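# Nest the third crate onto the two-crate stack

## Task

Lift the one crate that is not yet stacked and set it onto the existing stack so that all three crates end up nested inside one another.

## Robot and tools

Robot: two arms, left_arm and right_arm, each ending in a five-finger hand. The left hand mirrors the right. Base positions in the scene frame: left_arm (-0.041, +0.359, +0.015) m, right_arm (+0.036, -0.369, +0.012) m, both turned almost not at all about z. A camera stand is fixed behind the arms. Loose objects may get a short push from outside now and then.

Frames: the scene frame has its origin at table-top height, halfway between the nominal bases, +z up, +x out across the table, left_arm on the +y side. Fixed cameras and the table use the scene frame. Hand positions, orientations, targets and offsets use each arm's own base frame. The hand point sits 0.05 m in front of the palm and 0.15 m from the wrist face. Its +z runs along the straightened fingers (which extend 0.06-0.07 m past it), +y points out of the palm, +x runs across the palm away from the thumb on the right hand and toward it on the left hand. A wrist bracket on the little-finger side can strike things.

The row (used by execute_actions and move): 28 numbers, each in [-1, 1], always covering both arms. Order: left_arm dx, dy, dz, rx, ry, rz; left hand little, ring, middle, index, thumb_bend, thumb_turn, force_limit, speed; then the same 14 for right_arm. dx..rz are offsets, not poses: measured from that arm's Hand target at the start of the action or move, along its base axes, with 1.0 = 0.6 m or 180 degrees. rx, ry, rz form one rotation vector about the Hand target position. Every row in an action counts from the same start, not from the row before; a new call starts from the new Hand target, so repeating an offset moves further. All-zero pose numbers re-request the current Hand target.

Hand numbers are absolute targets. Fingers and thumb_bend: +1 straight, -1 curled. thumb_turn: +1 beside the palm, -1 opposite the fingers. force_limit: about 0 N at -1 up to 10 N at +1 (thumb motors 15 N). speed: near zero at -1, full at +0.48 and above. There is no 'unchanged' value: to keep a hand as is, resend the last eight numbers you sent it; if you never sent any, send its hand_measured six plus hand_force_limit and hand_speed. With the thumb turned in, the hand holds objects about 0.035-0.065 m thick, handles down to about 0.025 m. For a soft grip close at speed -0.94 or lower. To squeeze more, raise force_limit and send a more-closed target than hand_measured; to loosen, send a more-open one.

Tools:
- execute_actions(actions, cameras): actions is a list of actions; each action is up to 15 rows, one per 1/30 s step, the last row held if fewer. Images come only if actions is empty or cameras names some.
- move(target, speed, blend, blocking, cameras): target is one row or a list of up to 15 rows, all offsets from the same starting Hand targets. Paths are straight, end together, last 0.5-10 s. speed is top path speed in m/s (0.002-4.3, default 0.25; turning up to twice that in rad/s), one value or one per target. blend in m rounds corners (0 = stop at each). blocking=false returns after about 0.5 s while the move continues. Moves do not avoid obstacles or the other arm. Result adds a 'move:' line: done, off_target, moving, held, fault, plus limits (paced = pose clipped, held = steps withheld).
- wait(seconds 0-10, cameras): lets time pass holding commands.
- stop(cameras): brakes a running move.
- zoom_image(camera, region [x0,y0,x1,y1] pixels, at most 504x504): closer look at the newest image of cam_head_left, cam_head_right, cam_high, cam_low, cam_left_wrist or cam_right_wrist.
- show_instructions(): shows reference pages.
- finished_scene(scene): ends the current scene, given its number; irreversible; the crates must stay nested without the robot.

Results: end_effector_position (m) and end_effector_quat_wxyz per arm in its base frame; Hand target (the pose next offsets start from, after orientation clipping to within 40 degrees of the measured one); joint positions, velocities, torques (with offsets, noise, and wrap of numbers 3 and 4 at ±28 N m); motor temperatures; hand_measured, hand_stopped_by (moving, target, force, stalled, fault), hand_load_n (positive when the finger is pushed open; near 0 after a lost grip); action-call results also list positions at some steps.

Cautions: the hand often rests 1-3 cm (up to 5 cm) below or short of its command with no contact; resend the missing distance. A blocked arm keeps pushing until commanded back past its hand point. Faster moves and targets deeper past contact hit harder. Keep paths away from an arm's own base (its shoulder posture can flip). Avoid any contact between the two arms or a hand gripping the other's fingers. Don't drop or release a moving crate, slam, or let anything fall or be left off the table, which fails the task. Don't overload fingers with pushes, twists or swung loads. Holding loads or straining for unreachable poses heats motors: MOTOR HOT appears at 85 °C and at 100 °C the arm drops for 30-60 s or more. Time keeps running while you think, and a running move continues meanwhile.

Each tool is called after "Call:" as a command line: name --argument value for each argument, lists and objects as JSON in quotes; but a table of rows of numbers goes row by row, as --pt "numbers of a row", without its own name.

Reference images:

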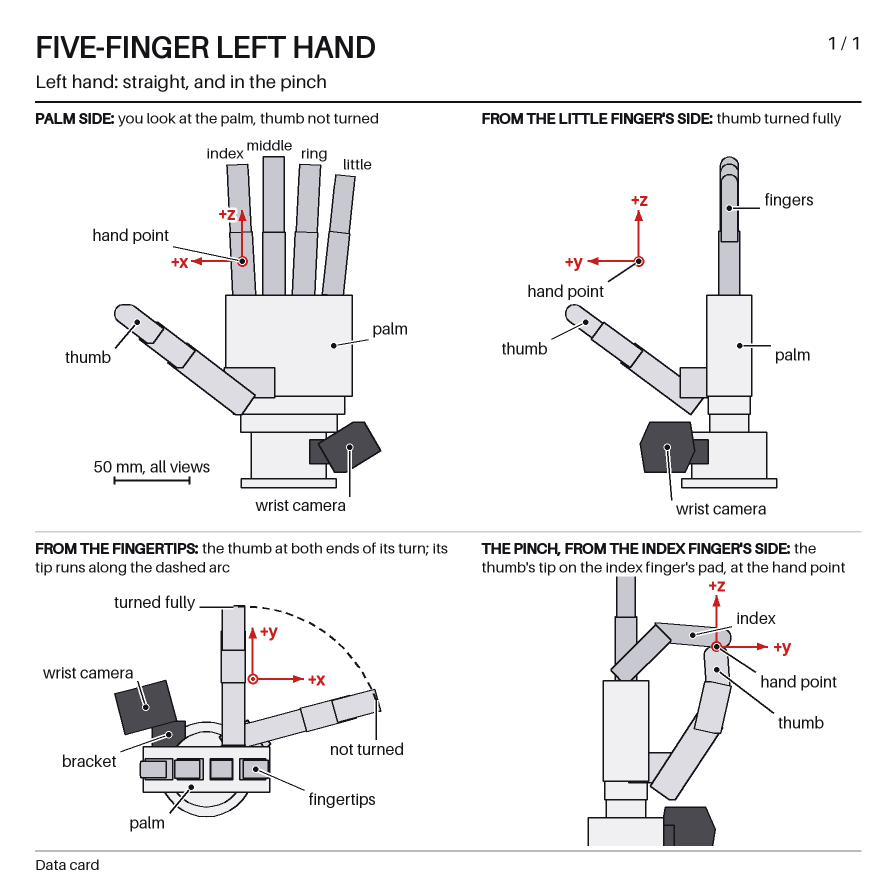

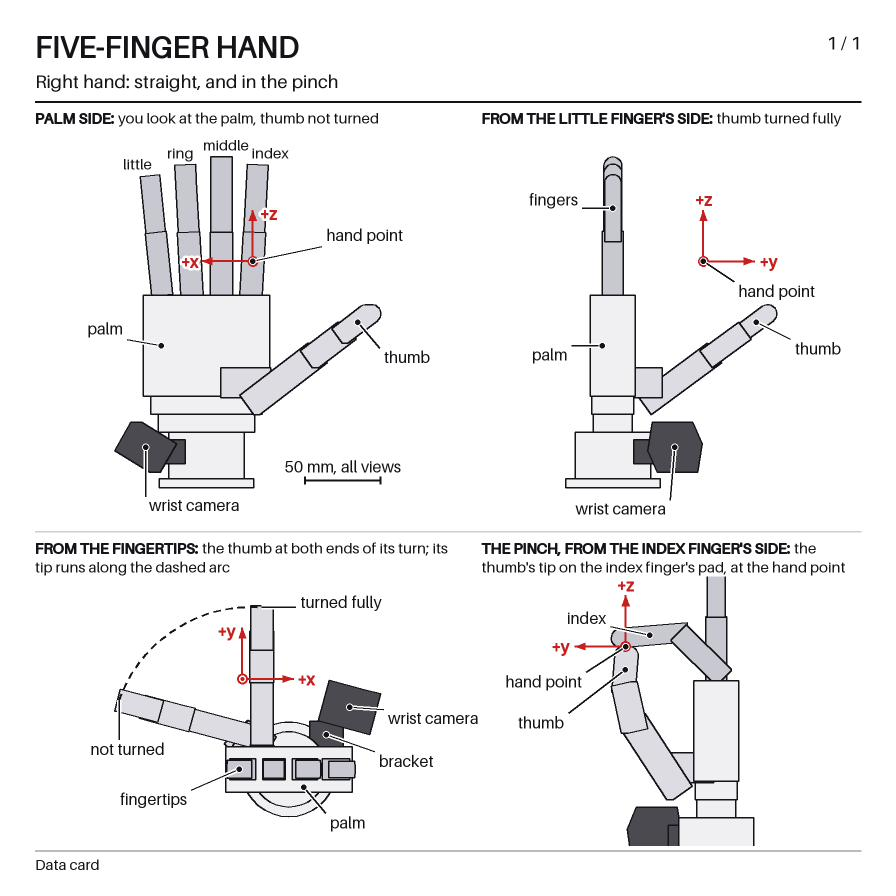

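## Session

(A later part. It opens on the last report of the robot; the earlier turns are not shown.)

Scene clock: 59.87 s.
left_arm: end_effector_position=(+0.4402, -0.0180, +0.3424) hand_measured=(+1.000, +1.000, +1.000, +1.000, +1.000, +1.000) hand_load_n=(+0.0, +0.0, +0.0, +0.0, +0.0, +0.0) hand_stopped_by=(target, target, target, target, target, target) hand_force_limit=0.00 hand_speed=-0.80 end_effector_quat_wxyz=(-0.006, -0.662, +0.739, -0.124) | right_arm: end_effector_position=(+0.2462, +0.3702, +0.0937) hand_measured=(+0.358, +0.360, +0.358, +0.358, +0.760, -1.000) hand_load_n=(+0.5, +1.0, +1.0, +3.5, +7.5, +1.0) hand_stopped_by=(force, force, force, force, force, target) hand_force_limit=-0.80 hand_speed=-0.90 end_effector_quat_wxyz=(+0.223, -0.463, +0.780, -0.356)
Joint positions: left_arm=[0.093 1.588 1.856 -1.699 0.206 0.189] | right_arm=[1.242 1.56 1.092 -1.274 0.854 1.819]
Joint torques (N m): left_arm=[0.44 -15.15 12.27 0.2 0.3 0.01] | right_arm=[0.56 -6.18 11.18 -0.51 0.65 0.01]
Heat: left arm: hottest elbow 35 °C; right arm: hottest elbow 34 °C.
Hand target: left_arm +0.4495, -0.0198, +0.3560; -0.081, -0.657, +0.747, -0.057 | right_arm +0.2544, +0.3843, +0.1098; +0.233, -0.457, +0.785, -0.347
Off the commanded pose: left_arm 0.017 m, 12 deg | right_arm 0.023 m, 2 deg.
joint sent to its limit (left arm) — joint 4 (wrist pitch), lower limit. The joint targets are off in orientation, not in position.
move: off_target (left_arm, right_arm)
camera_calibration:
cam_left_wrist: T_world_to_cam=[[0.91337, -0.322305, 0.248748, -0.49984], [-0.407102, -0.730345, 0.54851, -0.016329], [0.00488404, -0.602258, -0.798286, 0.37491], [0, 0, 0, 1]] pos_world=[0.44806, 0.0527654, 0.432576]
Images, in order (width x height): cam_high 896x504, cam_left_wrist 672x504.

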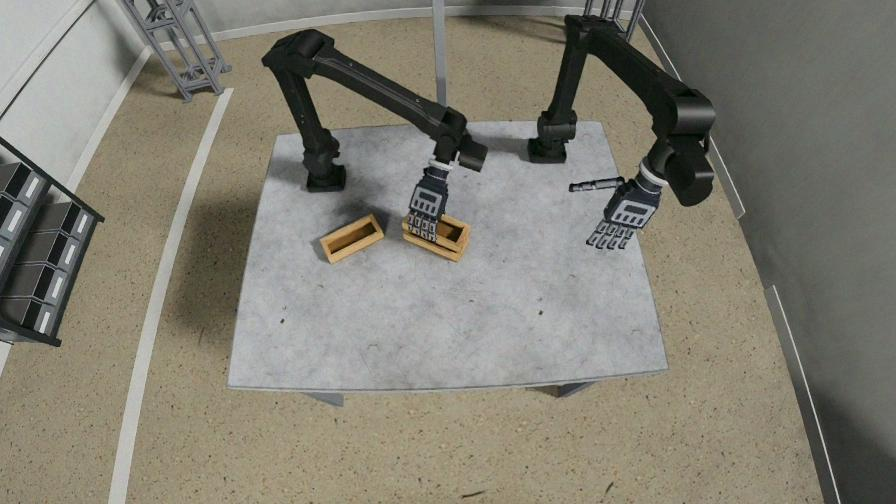

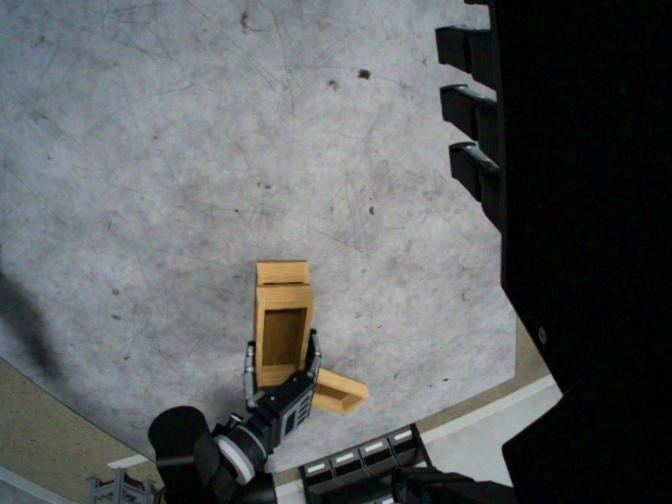

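Call:
zoom_image --camera "cam_left_wrist" --region '[250, 258, 285, 293]'

Call:
zoom_image --camera "cam_left_wrist" --region '[285, 258, 320, 293]'

Call:
zoom_image --camera "cam_high" --region '[395, 205, 475, 270]'

Scaled by 14.400 from the camera's 672x504 image, which has a finer 960x720 frame.

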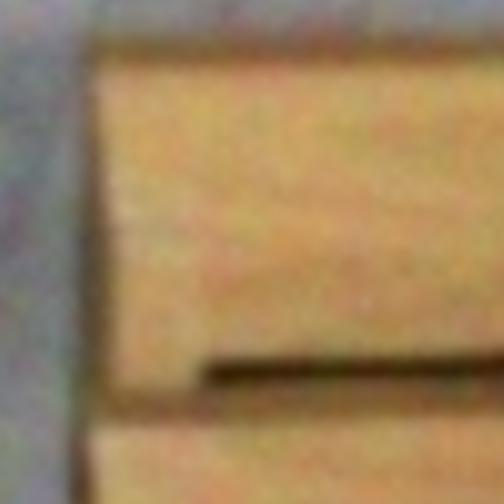

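Scaled by 14.400 from the camera's 672x504 image, which has a finer 960x720 frame.

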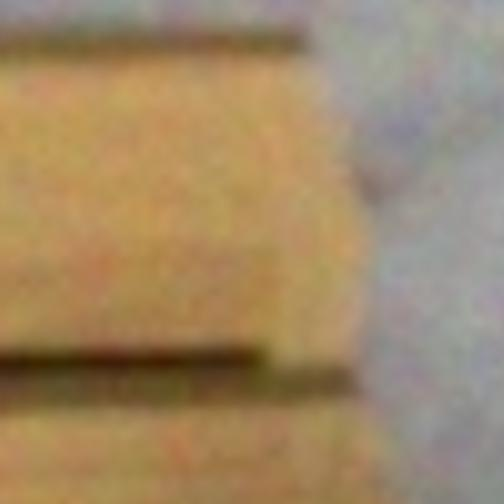

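Scaled by 6.300.

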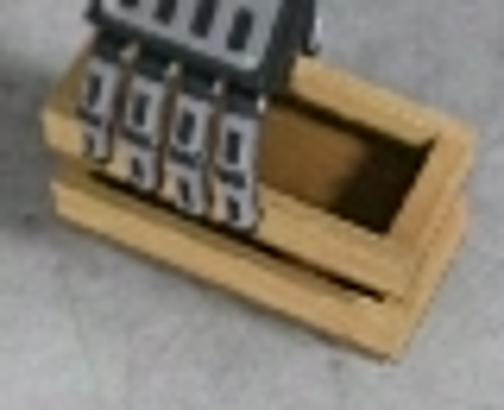

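Call:
execute_actions --actions '[]' --cameras '["cam_low","cam_right_wrist"]'

Call:
zoom_image --camera "cam_low" --region '[535, 215, 585, 270]'

Call:
zoom_image --camera "cam_right_wrist" --region '[520, 0, 672, 152]'

Call:
zoom_image --camera "cam_right_wrist" --region '[200, 250, 400, 400]'

Scene clock: 63.20 s.
left_arm: end_effector_position=(+0.4402, -0.0180, +0.3424) hand_measured=(+1.000, +1.000, +1.000, +1.000, +1.000, +1.000) hand_load_n=(+0.0, +0.0, +0.0, +0.0, +0.0, +0.0) hand_stopped_by=(target, target, target, target, target, target) hand_force_limit=0.00 hand_speed=-0.80 end_effector_quat_wxyz=(-0.006, -0.662, +0.739, -0.124) | right_arm: end_effector_position=(+0.2462, +0.3702, +0.0937) hand_measured=(+0.358, +0.360, +0.358, +0.358, +0.760, -1.000) hand_load_n=(+0.0, +1.5, +1.0, +3.5, +7.5, +1.0) hand_stopped_by=(force, force, force, force, force, target) hand_force_limit=-0.80 hand_speed=-0.90 end_effector_quat_wxyz=(+0.223, -0.463, +0.780, -0.356)
Joint positions: left_arm=[0.093 1.588 1.856 -1.699 0.206 0.189] | right_arm=[1.242 1.56 1.092 -1.274 0.854 1.819]
Joint velocities: within noise
Joint torques (N m): left_arm=[0.44 -14.45 12.18 0.34 0.3 -0.01] | right_arm=[0.56 -6.18 11.18 -0.55 0.65 0.01]
Motor temperatures (°C): left_arm=[28 26 35 24 22 23] | right_arm=[28 29 34 25 23 25]
Heat: left arm: hottest elbow 35 °C; right arm: hottest elbow 34 °C.
Hand target: left_arm +0.4495, -0.0198, +0.3560; -0.081, -0.657, +0.747, -0.057 | right_arm +0.2544, +0.3843, +0.1098; +0.233, -0.457, +0.785, -0.347
Off the commanded pose: left_arm 0.017 m, 12 deg | right_arm 0.023 m, 2 deg.
camera_calibration:
cam_right_wrist: T_world_to_cam=[[-0.687854, 0.0917449, -0.720028, 0.197063], [-0.0644207, 0.980349, 0.186457, -0.36379], [0.722985, 0.17464, -0.668426, -0.0668918], [0, 0, 0, 1]] pos_world=[0.160477, 0.350244, 0.16501]
Images, in order (width x height): cam_low 896x504, cam_right_wrist 672x504.

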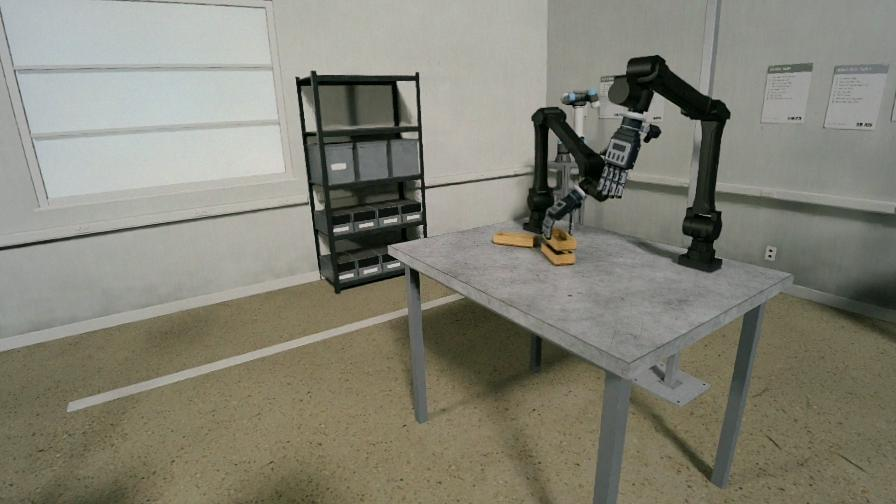

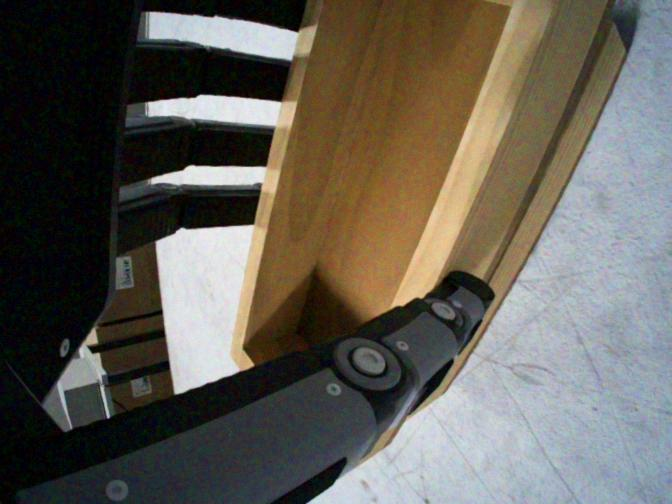

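Scaled by 9.164.

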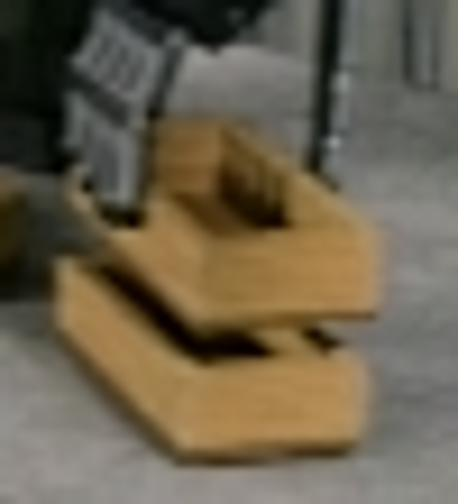

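Scaled by 3.316 from the camera's 672x504 image, which has a finer 960x720 frame.

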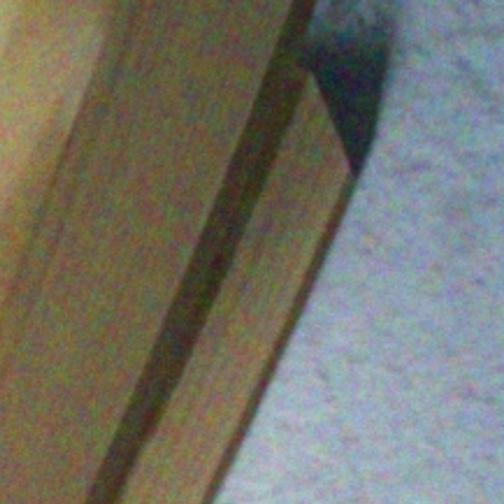

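Scaled by 2.520 from the camera's 672x504 image, which has a finer 960x720 frame.

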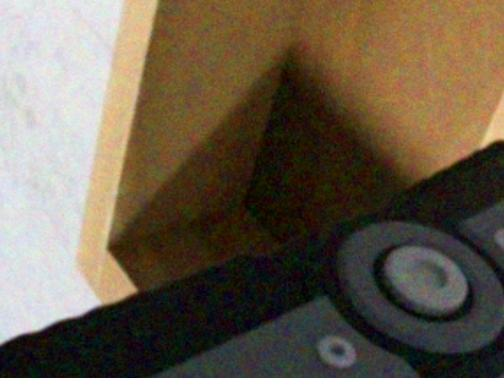

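Call:
move --target '[0,0,0,0,0,0,1,1,1,1,1,1,0,-0.8, -0.0107,-0.0143,-0.0288,0.0049,-0.0027,0,0.1,0.1,0.15,0.15,0.5,-1,-0.8,-0.9]' --speed 0.04 --cameras '["cam_left_wrist","cam_high","cam_low","cam_right_wrist"]'

Call:
zoom_image --camera "cam_left_wrist" --region '[250, 258, 285, 293]'

Call:
zoom_image --camera "cam_left_wrist" --region '[285, 258, 320, 293]'

Call:
zoom_image --camera "cam_low" --region '[535, 215, 585, 270]'

Call:
zoom_image --camera "cam_high" --region '[395, 205, 475, 270]'

Call:
zoom_image --camera "cam_right_wrist" --region '[520, 0, 672, 152]'

Scene clock: 65.10 s.
left_arm: end_effector_position=(+0.4402, -0.0180, +0.3424) hand_measured=(+1.000, +1.000, +1.000, +1.000, +1.000, +1.000) hand_load_n=(+0.0, -0.5, +0.0, +0.0, +0.0, +0.0) hand_stopped_by=(target, target, target, target, target, target) hand_force_limit=0.00 hand_speed=-0.80 end_effector_quat_wxyz=(-0.006, -0.662, +0.739, -0.124) | right_arm: end_effector_position=(+0.2458, +0.3691, +0.0851) hand_measured=(+0.358, +0.360, +0.358, +0.358, +0.760, -1.000) hand_load_n=(+0.0, +1.5, +1.0, +3.5, +7.5, +1.0) hand_stopped_by=(force, force, force, force, force, target) hand_force_limit=-0.80 hand_speed=-0.90 end_effector_quat_wxyz=(+0.227, -0.461, +0.782, -0.352)
Joint positions: left_arm=[0.093 1.588 1.856 -1.699 0.206 0.189] | right_arm=[1.242 1.56 1.067 -1.235 0.854 1.819]
Joint torques (N m): left_arm=[0.79 -14.74 12.21 0.23 0.29 -0.01] | right_arm=[1.2 -6.83 7.75 0.21 0.71 0.14]
Heat: left arm: hottest elbow 35 °C; right arm: hottest elbow 34 °C.
Hand target: left_arm +0.4495, -0.0198, +0.3560; -0.081, -0.657, +0.747, -0.057 | right_arm +0.2480, +0.3757, +0.0925; +0.240, -0.453, +0.787, -0.343
Off the commanded pose: left_arm 0.017 m, 12 deg | right_arm 0.010 m, 2 deg.
joint sent to its limit (left arm) — joint 4 (wrist pitch), lower limit. The joint targets are off in orientation, not in position.
move: off_target (left_arm)
camera_calibration:
cam_left_wrist: T_world_to_cam=[[0.91337, -0.322305, 0.248748, -0.49984], [-0.407102, -0.730345, 0.54851, -0.016329], [0.00488404, -0.602258, -0.798286, 0.37491], [0, 0, 0, 1]] pos_world=[0.44806, 0.0527654, 0.432576]
cam_right_wrist: T_world_to_cam=[[-0.684737, 0.100807, -0.721785, 0.186699], [-0.0652774, 0.977923, 0.198506, -0.360973], [0.725861, 0.183041, -0.66304, -0.0763297], [0, 0, 0, 1]] pos_world=[0.159681, 0.348155, 0.155802]
Images, in order (width x height): cam_high 896x504, cam_low 896x504, cam_left_wrist 672x504, cam_right_wrist 672x504.

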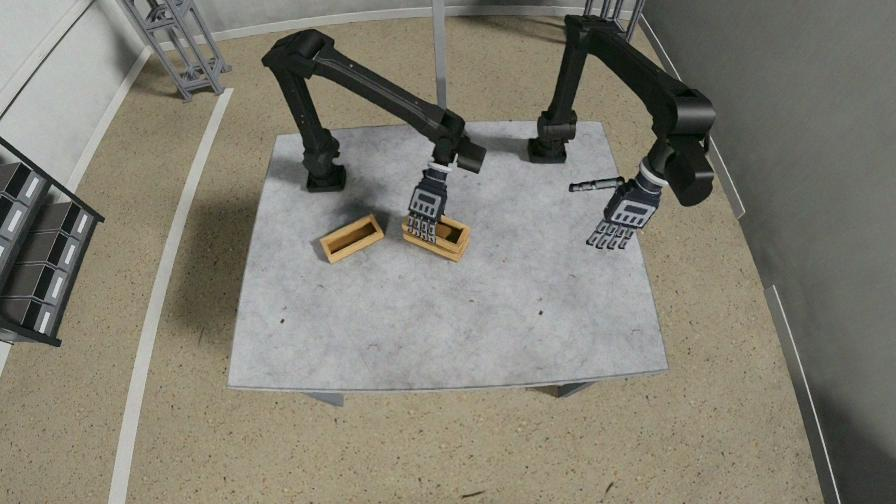

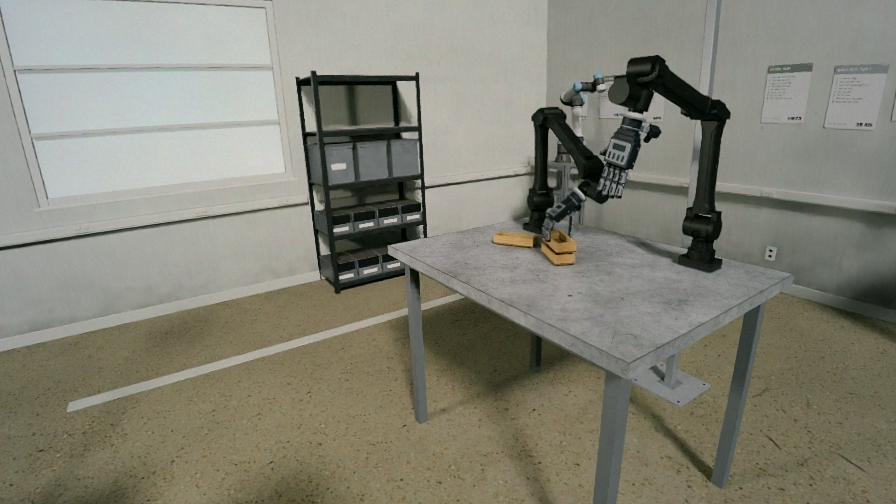

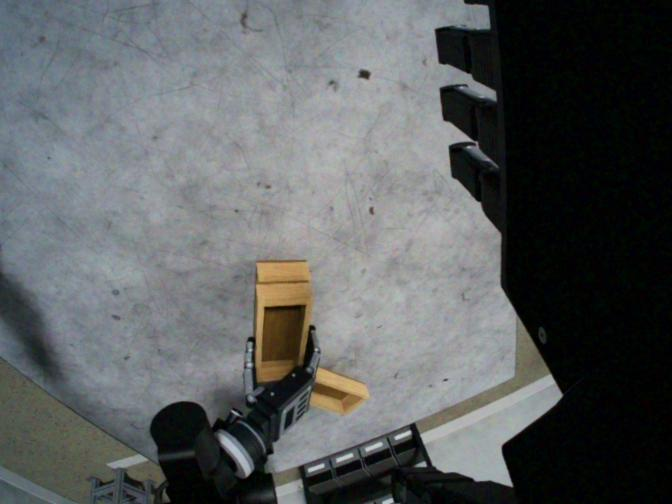

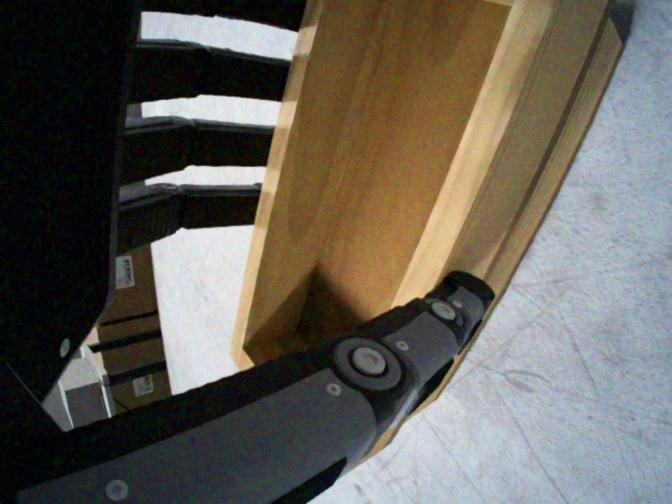

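Scaled by 14.400 from the camera's 672x504 image, which has a finer 960x720 frame.

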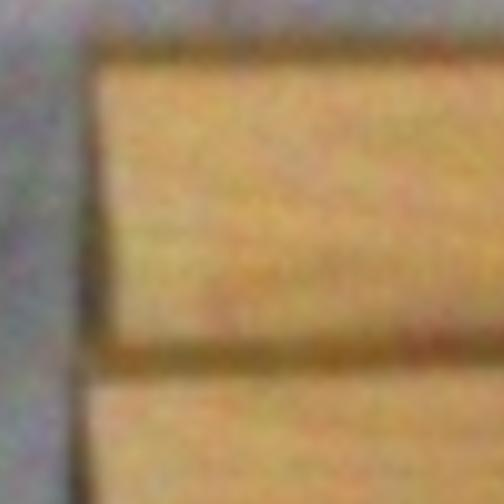

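Scaled by 14.400 from the camera's 672x504 image, which has a finer 960x720 frame.

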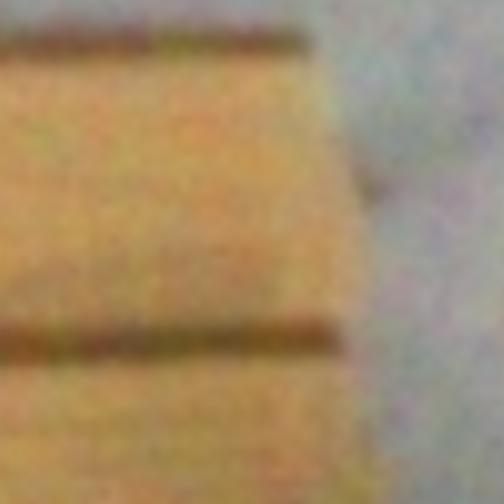

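Scaled by 9.164.

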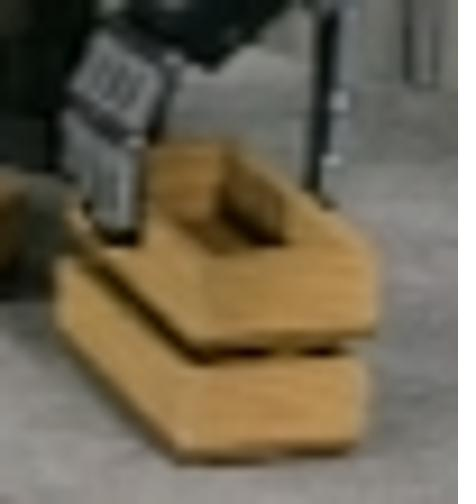

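Scaled by 6.300.

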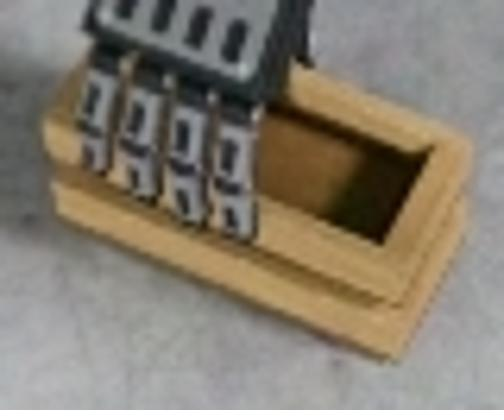

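Scaled by 3.316 from the camera's 672x504 image, which has a finer 960x720 frame.

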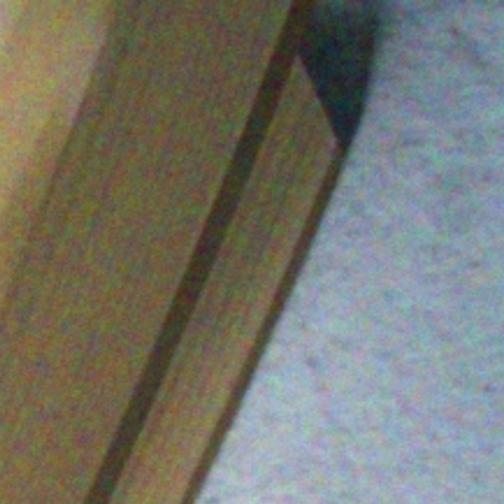

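Call:
move --target '[0,0,0,0,0,0,1,1,1,1,1,1,0,-0.8, 0.013,-0.003,0.0,0.0083,-0.0046,0,0.1,0.1,0.15,0.15,0.5,-1,-0.8,-0.9]' --speed 0.03 --cameras '["cam_left_wrist","cam_high","cam_low"]'

Call:
zoom_image --camera "cam_left_wrist" --region '[250, 258, 285, 293]'

Call:
zoom_image --camera "cam_left_wrist" --region '[285, 258, 320, 293]'

Call:
zoom_image --camera "cam_low" --region '[535, 215, 585, 270]'

Call:
zoom_image --camera "cam_high" --region '[395, 205, 475, 270]'

Scene clock: 67.87 s.
left_arm: end_effector_position=(+0.4402, -0.0180, +0.3424) hand_measured=(+1.000, +1.000, +1.000, +1.000, +1.000, +1.000) hand_load_n=(+0.0, +0.0, +0.0, +0.0, +0.0, +0.0) hand_stopped_by=(target, target, target, target, target, target) hand_force_limit=0.00 hand_speed=-0.80 end_effector_quat_wxyz=(-0.006, -0.662, +0.739, -0.124) | right_arm: end_effector_position=(+0.2480, +0.3721, +0.0804) hand_measured=(+0.358, +0.360, +0.358, +0.358, +0.760, -1.000) hand_load_n=(+0.5, +1.0, +1.0, +3.5, +7.5, +1.0) hand_stopped_by=(force, force, force, force, force, target) hand_force_limit=-0.80 hand_speed=-0.90 end_effector_quat_wxyz=(+0.240, -0.455, +0.786, -0.343)
Joint positions: left_arm=[0.093 1.588 1.856 -1.699 0.206 0.189] | right_arm=[1.241 1.556 1.045 -1.182 0.857 1.816]
Joint torques (N m): left_arm=[0.5 -14.86 12.15 0.39 0.3 -0.02] | right_arm=[0.09 -7.59 7.56 0.32 0.89 -0.04]
Heat: left arm: hottest elbow 36 °C; right arm: hottest elbow 34 °C.
Hand target: left_arm +0.4495, -0.0198, +0.3560; -0.081, -0.657, +0.747, -0.057 | right_arm +0.2557, +0.3740, +0.0925; +0.251, -0.448, +0.790, -0.336
Off the commanded pose: left_arm 0.017 m, 12 deg | right_arm 0.014 m, 2 deg.
joint sent to its limit (left arm) — joint 4 (wrist pitch), lower limit. The joint targets are off in orientation, not in position.
move: off_target (left_arm, right_arm)
camera_calibration:
cam_left_wrist: T_world_to_cam=[[0.91337, -0.322305, 0.248748, -0.49984], [-0.407102, -0.730345, 0.54851, -0.016329], [0.00488404, -0.602258, -0.798286, 0.37491], [0, 0, 0, 1]] pos_world=[0.44806, 0.0527654, 0.432576]
Images, in order (width x height): cam_high 896x504, cam_low 896x504, cam_left_wrist 672x504.

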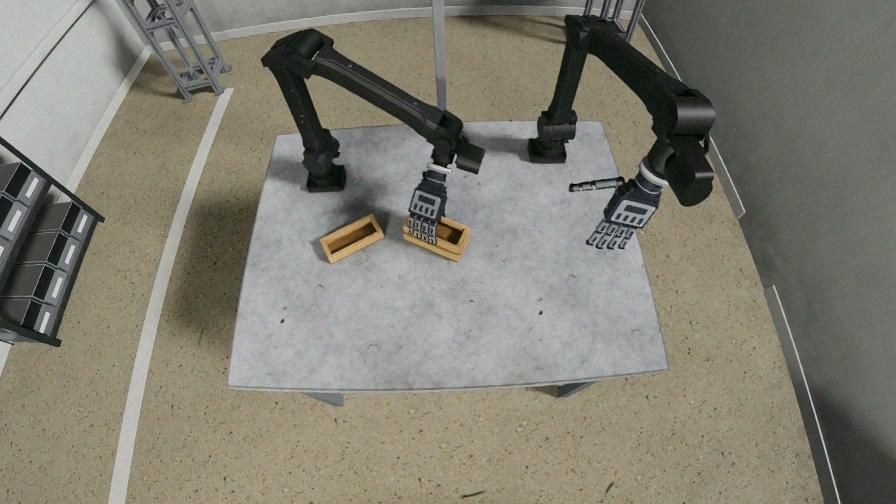

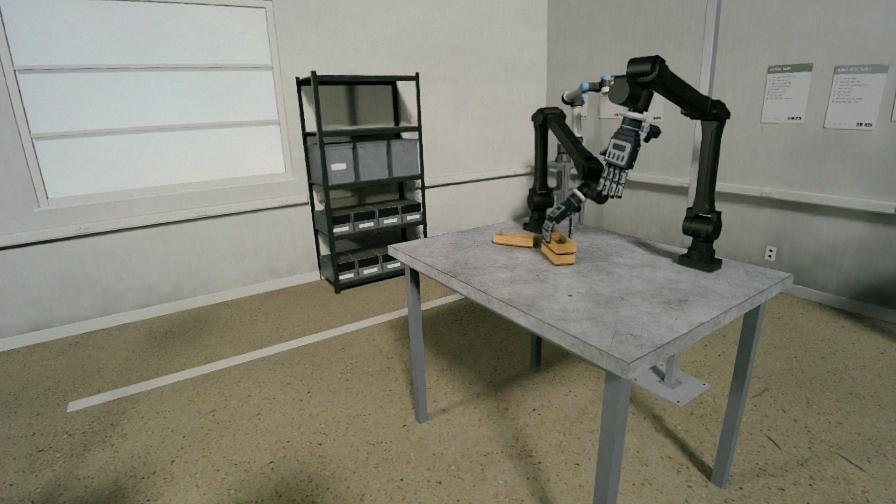

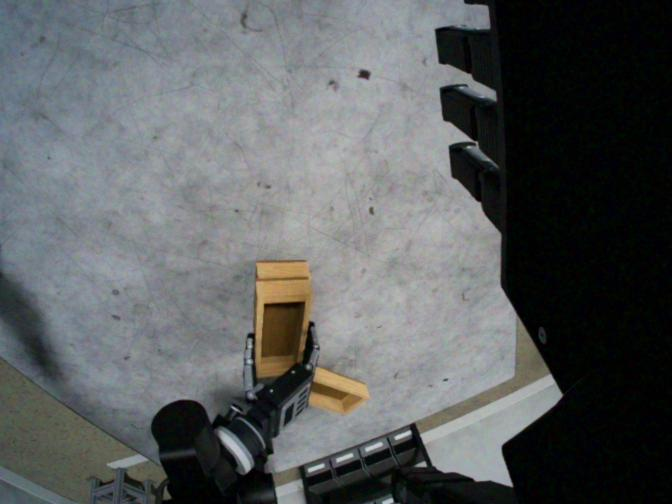

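Scaled by 14.400 from the camera's 672x504 image, which has a finer 960x720 frame.

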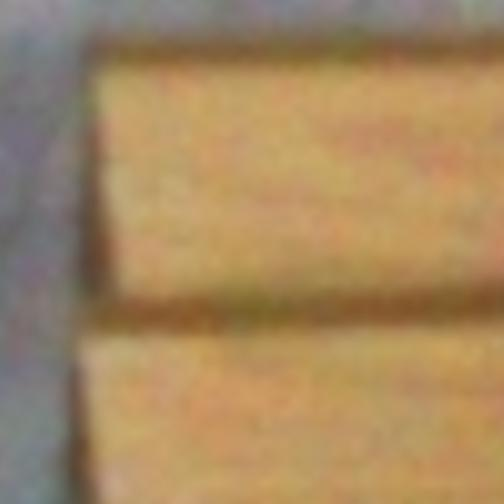

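Scaled by 14.400 from the camera's 672x504 image, which has a finer 960x720 frame.

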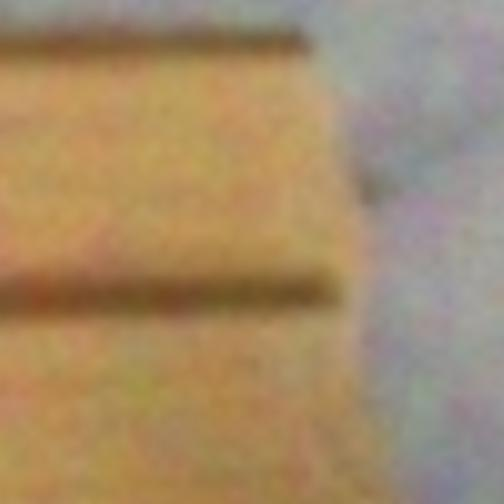

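Scaled by 9.164.

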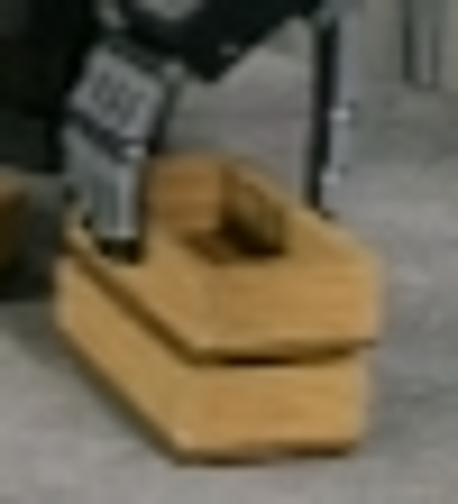

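Scaled by 6.300.

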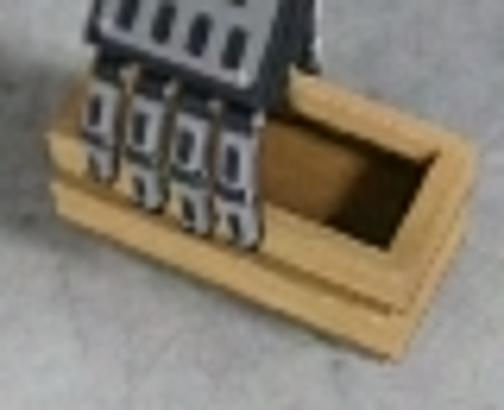

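Call:
move --pt "0 0 0 0 0 0 1 1 1 1 1 1 0 -0.8 0 0.006 0.03 0.005 -0.0027 0 0.1 0.1 0.15 0.15 0.5 -1 -0.8 -0.9" --pt "0 0 0 0 0 0 1 1 1 1 1 1 0 -0.8 0.009 0.003 0.03 0.005 -0.0027 0 0.1 0.1 0.15 0.15 0.5 -1 -0.8 -0.9" --speed 0.03 --cameras '["cam_left_wrist","cam_high","cam_low"]'

Call:
zoom_image --camera "cam_left_wrist" --region '[250, 258, 285, 293]'

Call:
zoom_image --camera "cam_left_wrist" --region '[285, 258, 320, 293]'

Call:
zoom_image --camera "cam_low" --region '[535, 215, 585, 270]'

Call:
zoom_image --camera "cam_high" --region '[395, 205, 475, 270]'

Scene clock: 70.73 s.
left_arm: end_effector_position=(+0.4402, -0.0180, +0.3424) hand_measured=(+1.000, +1.000, +1.000, +1.000, +1.000, +1.000) hand_load_n=(+0.0, +0.0, +0.5, +0.0, +0.0, +0.0) hand_stopped_by=(target, target, target, target, target, target) hand_force_limit=0.00 hand_speed=-0.80 end_effector_quat_wxyz=(-0.006, -0.662, +0.739, -0.124) | right_arm: end_effector_position=(+0.2503, +0.3680, +0.0906) hand_measured=(+0.358, +0.360, +0.358, +0.358, +0.760, -1.000) hand_load_n=(+0.5, +1.5, +1.0, +3.5, +7.5, +0.5) hand_stopped_by=(force, force, force, force, force, target) hand_force_limit=-0.80 hand_speed=-0.90 end_effector_quat_wxyz=(+0.242, -0.455, +0.786, -0.342)
Joint positions: left_arm=[0.093 1.588 1.856 -1.699 0.206 0.189] | right_arm=[1.233 1.531 1.045 -1.194 0.86 1.803]
Joint torques (N m): left_arm=[0.85 -14.97 12.14 0.34 0.31 -0.02] | right_arm=[-0.03 -7.41 9.48 0.08 0.89 -0.07]
Heat: left arm: hottest elbow 36 °C; right arm: hottest elbow 34 °C.
Hand target: left_arm +0.4495, -0.0198, +0.3560; -0.081, -0.657, +0.747, -0.057 | right_arm +0.2612, +0.3758, +0.1106; +0.258, -0.444, +0.791, -0.332
Off the commanded pose: left_arm 0.017 m, 12 deg | right_arm 0.024 m, 3 deg.
joint sent to its limit (left arm) — joint 4 (wrist pitch), lower limit. The joint targets are off in orientation, not in position.
move: off_target (left_arm, right_arm)
camera_calibration:
cam_left_wrist: T_world_to_cam=[[0.91337, -0.322305, 0.248748, -0.49984], [-0.407102, -0.730345, 0.54851, -0.016329], [0.00488404, -0.602258, -0.798286, 0.37491], [0, 0, 0, 1]] pos_world=[0.44806, 0.0527654, 0.432576]
Images, in order (width x height): cam_high 896x504, cam_low 896x504, cam_left_wrist 672x504.

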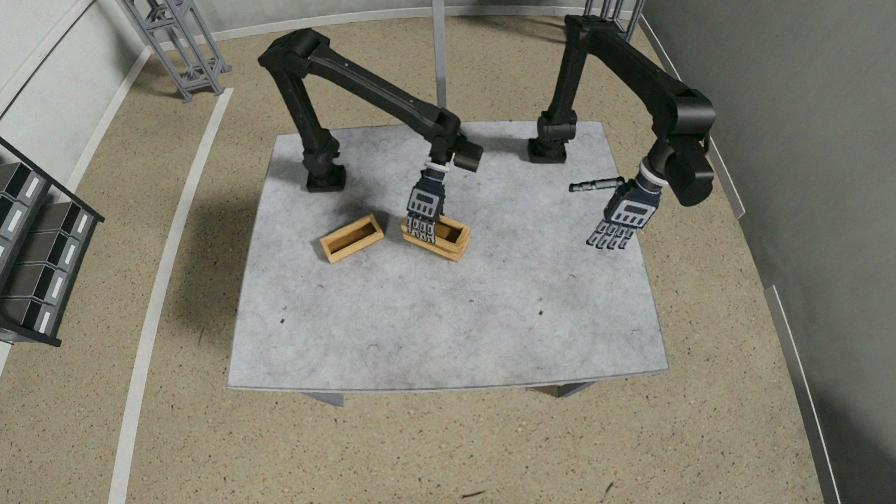

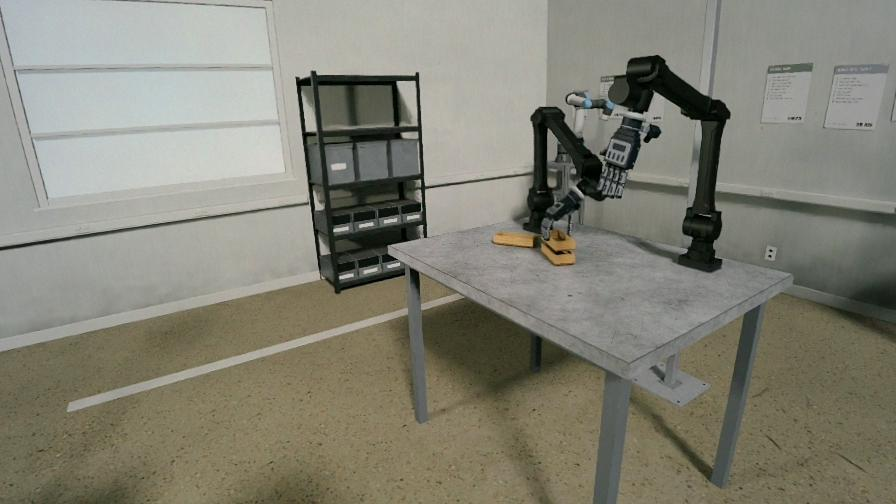

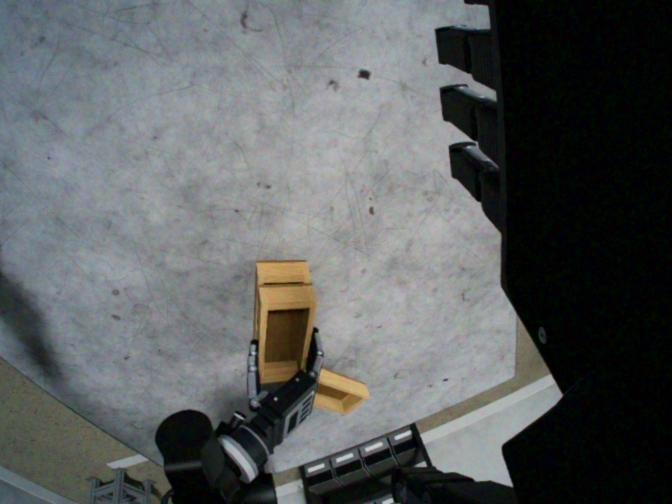

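Scaled by 14.400 from the camera's 672x504 image, which has a finer 960x720 frame.

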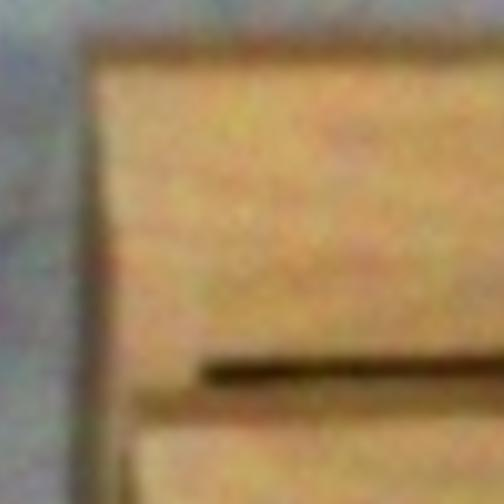

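Scaled by 14.400 from the camera's 672x504 image, which has a finer 960x720 frame.

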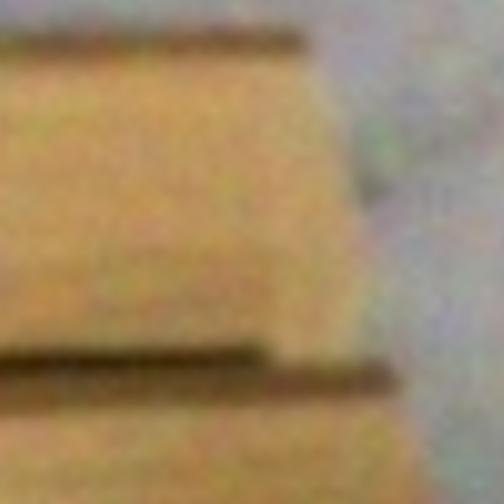

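Scaled by 9.164.

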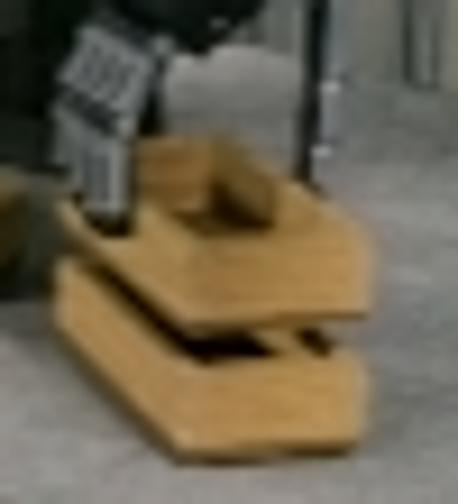

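Scaled by 6.300.

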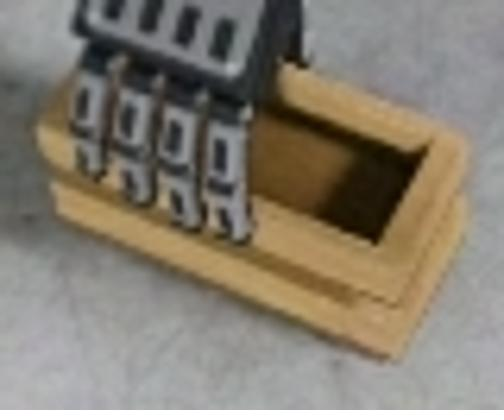

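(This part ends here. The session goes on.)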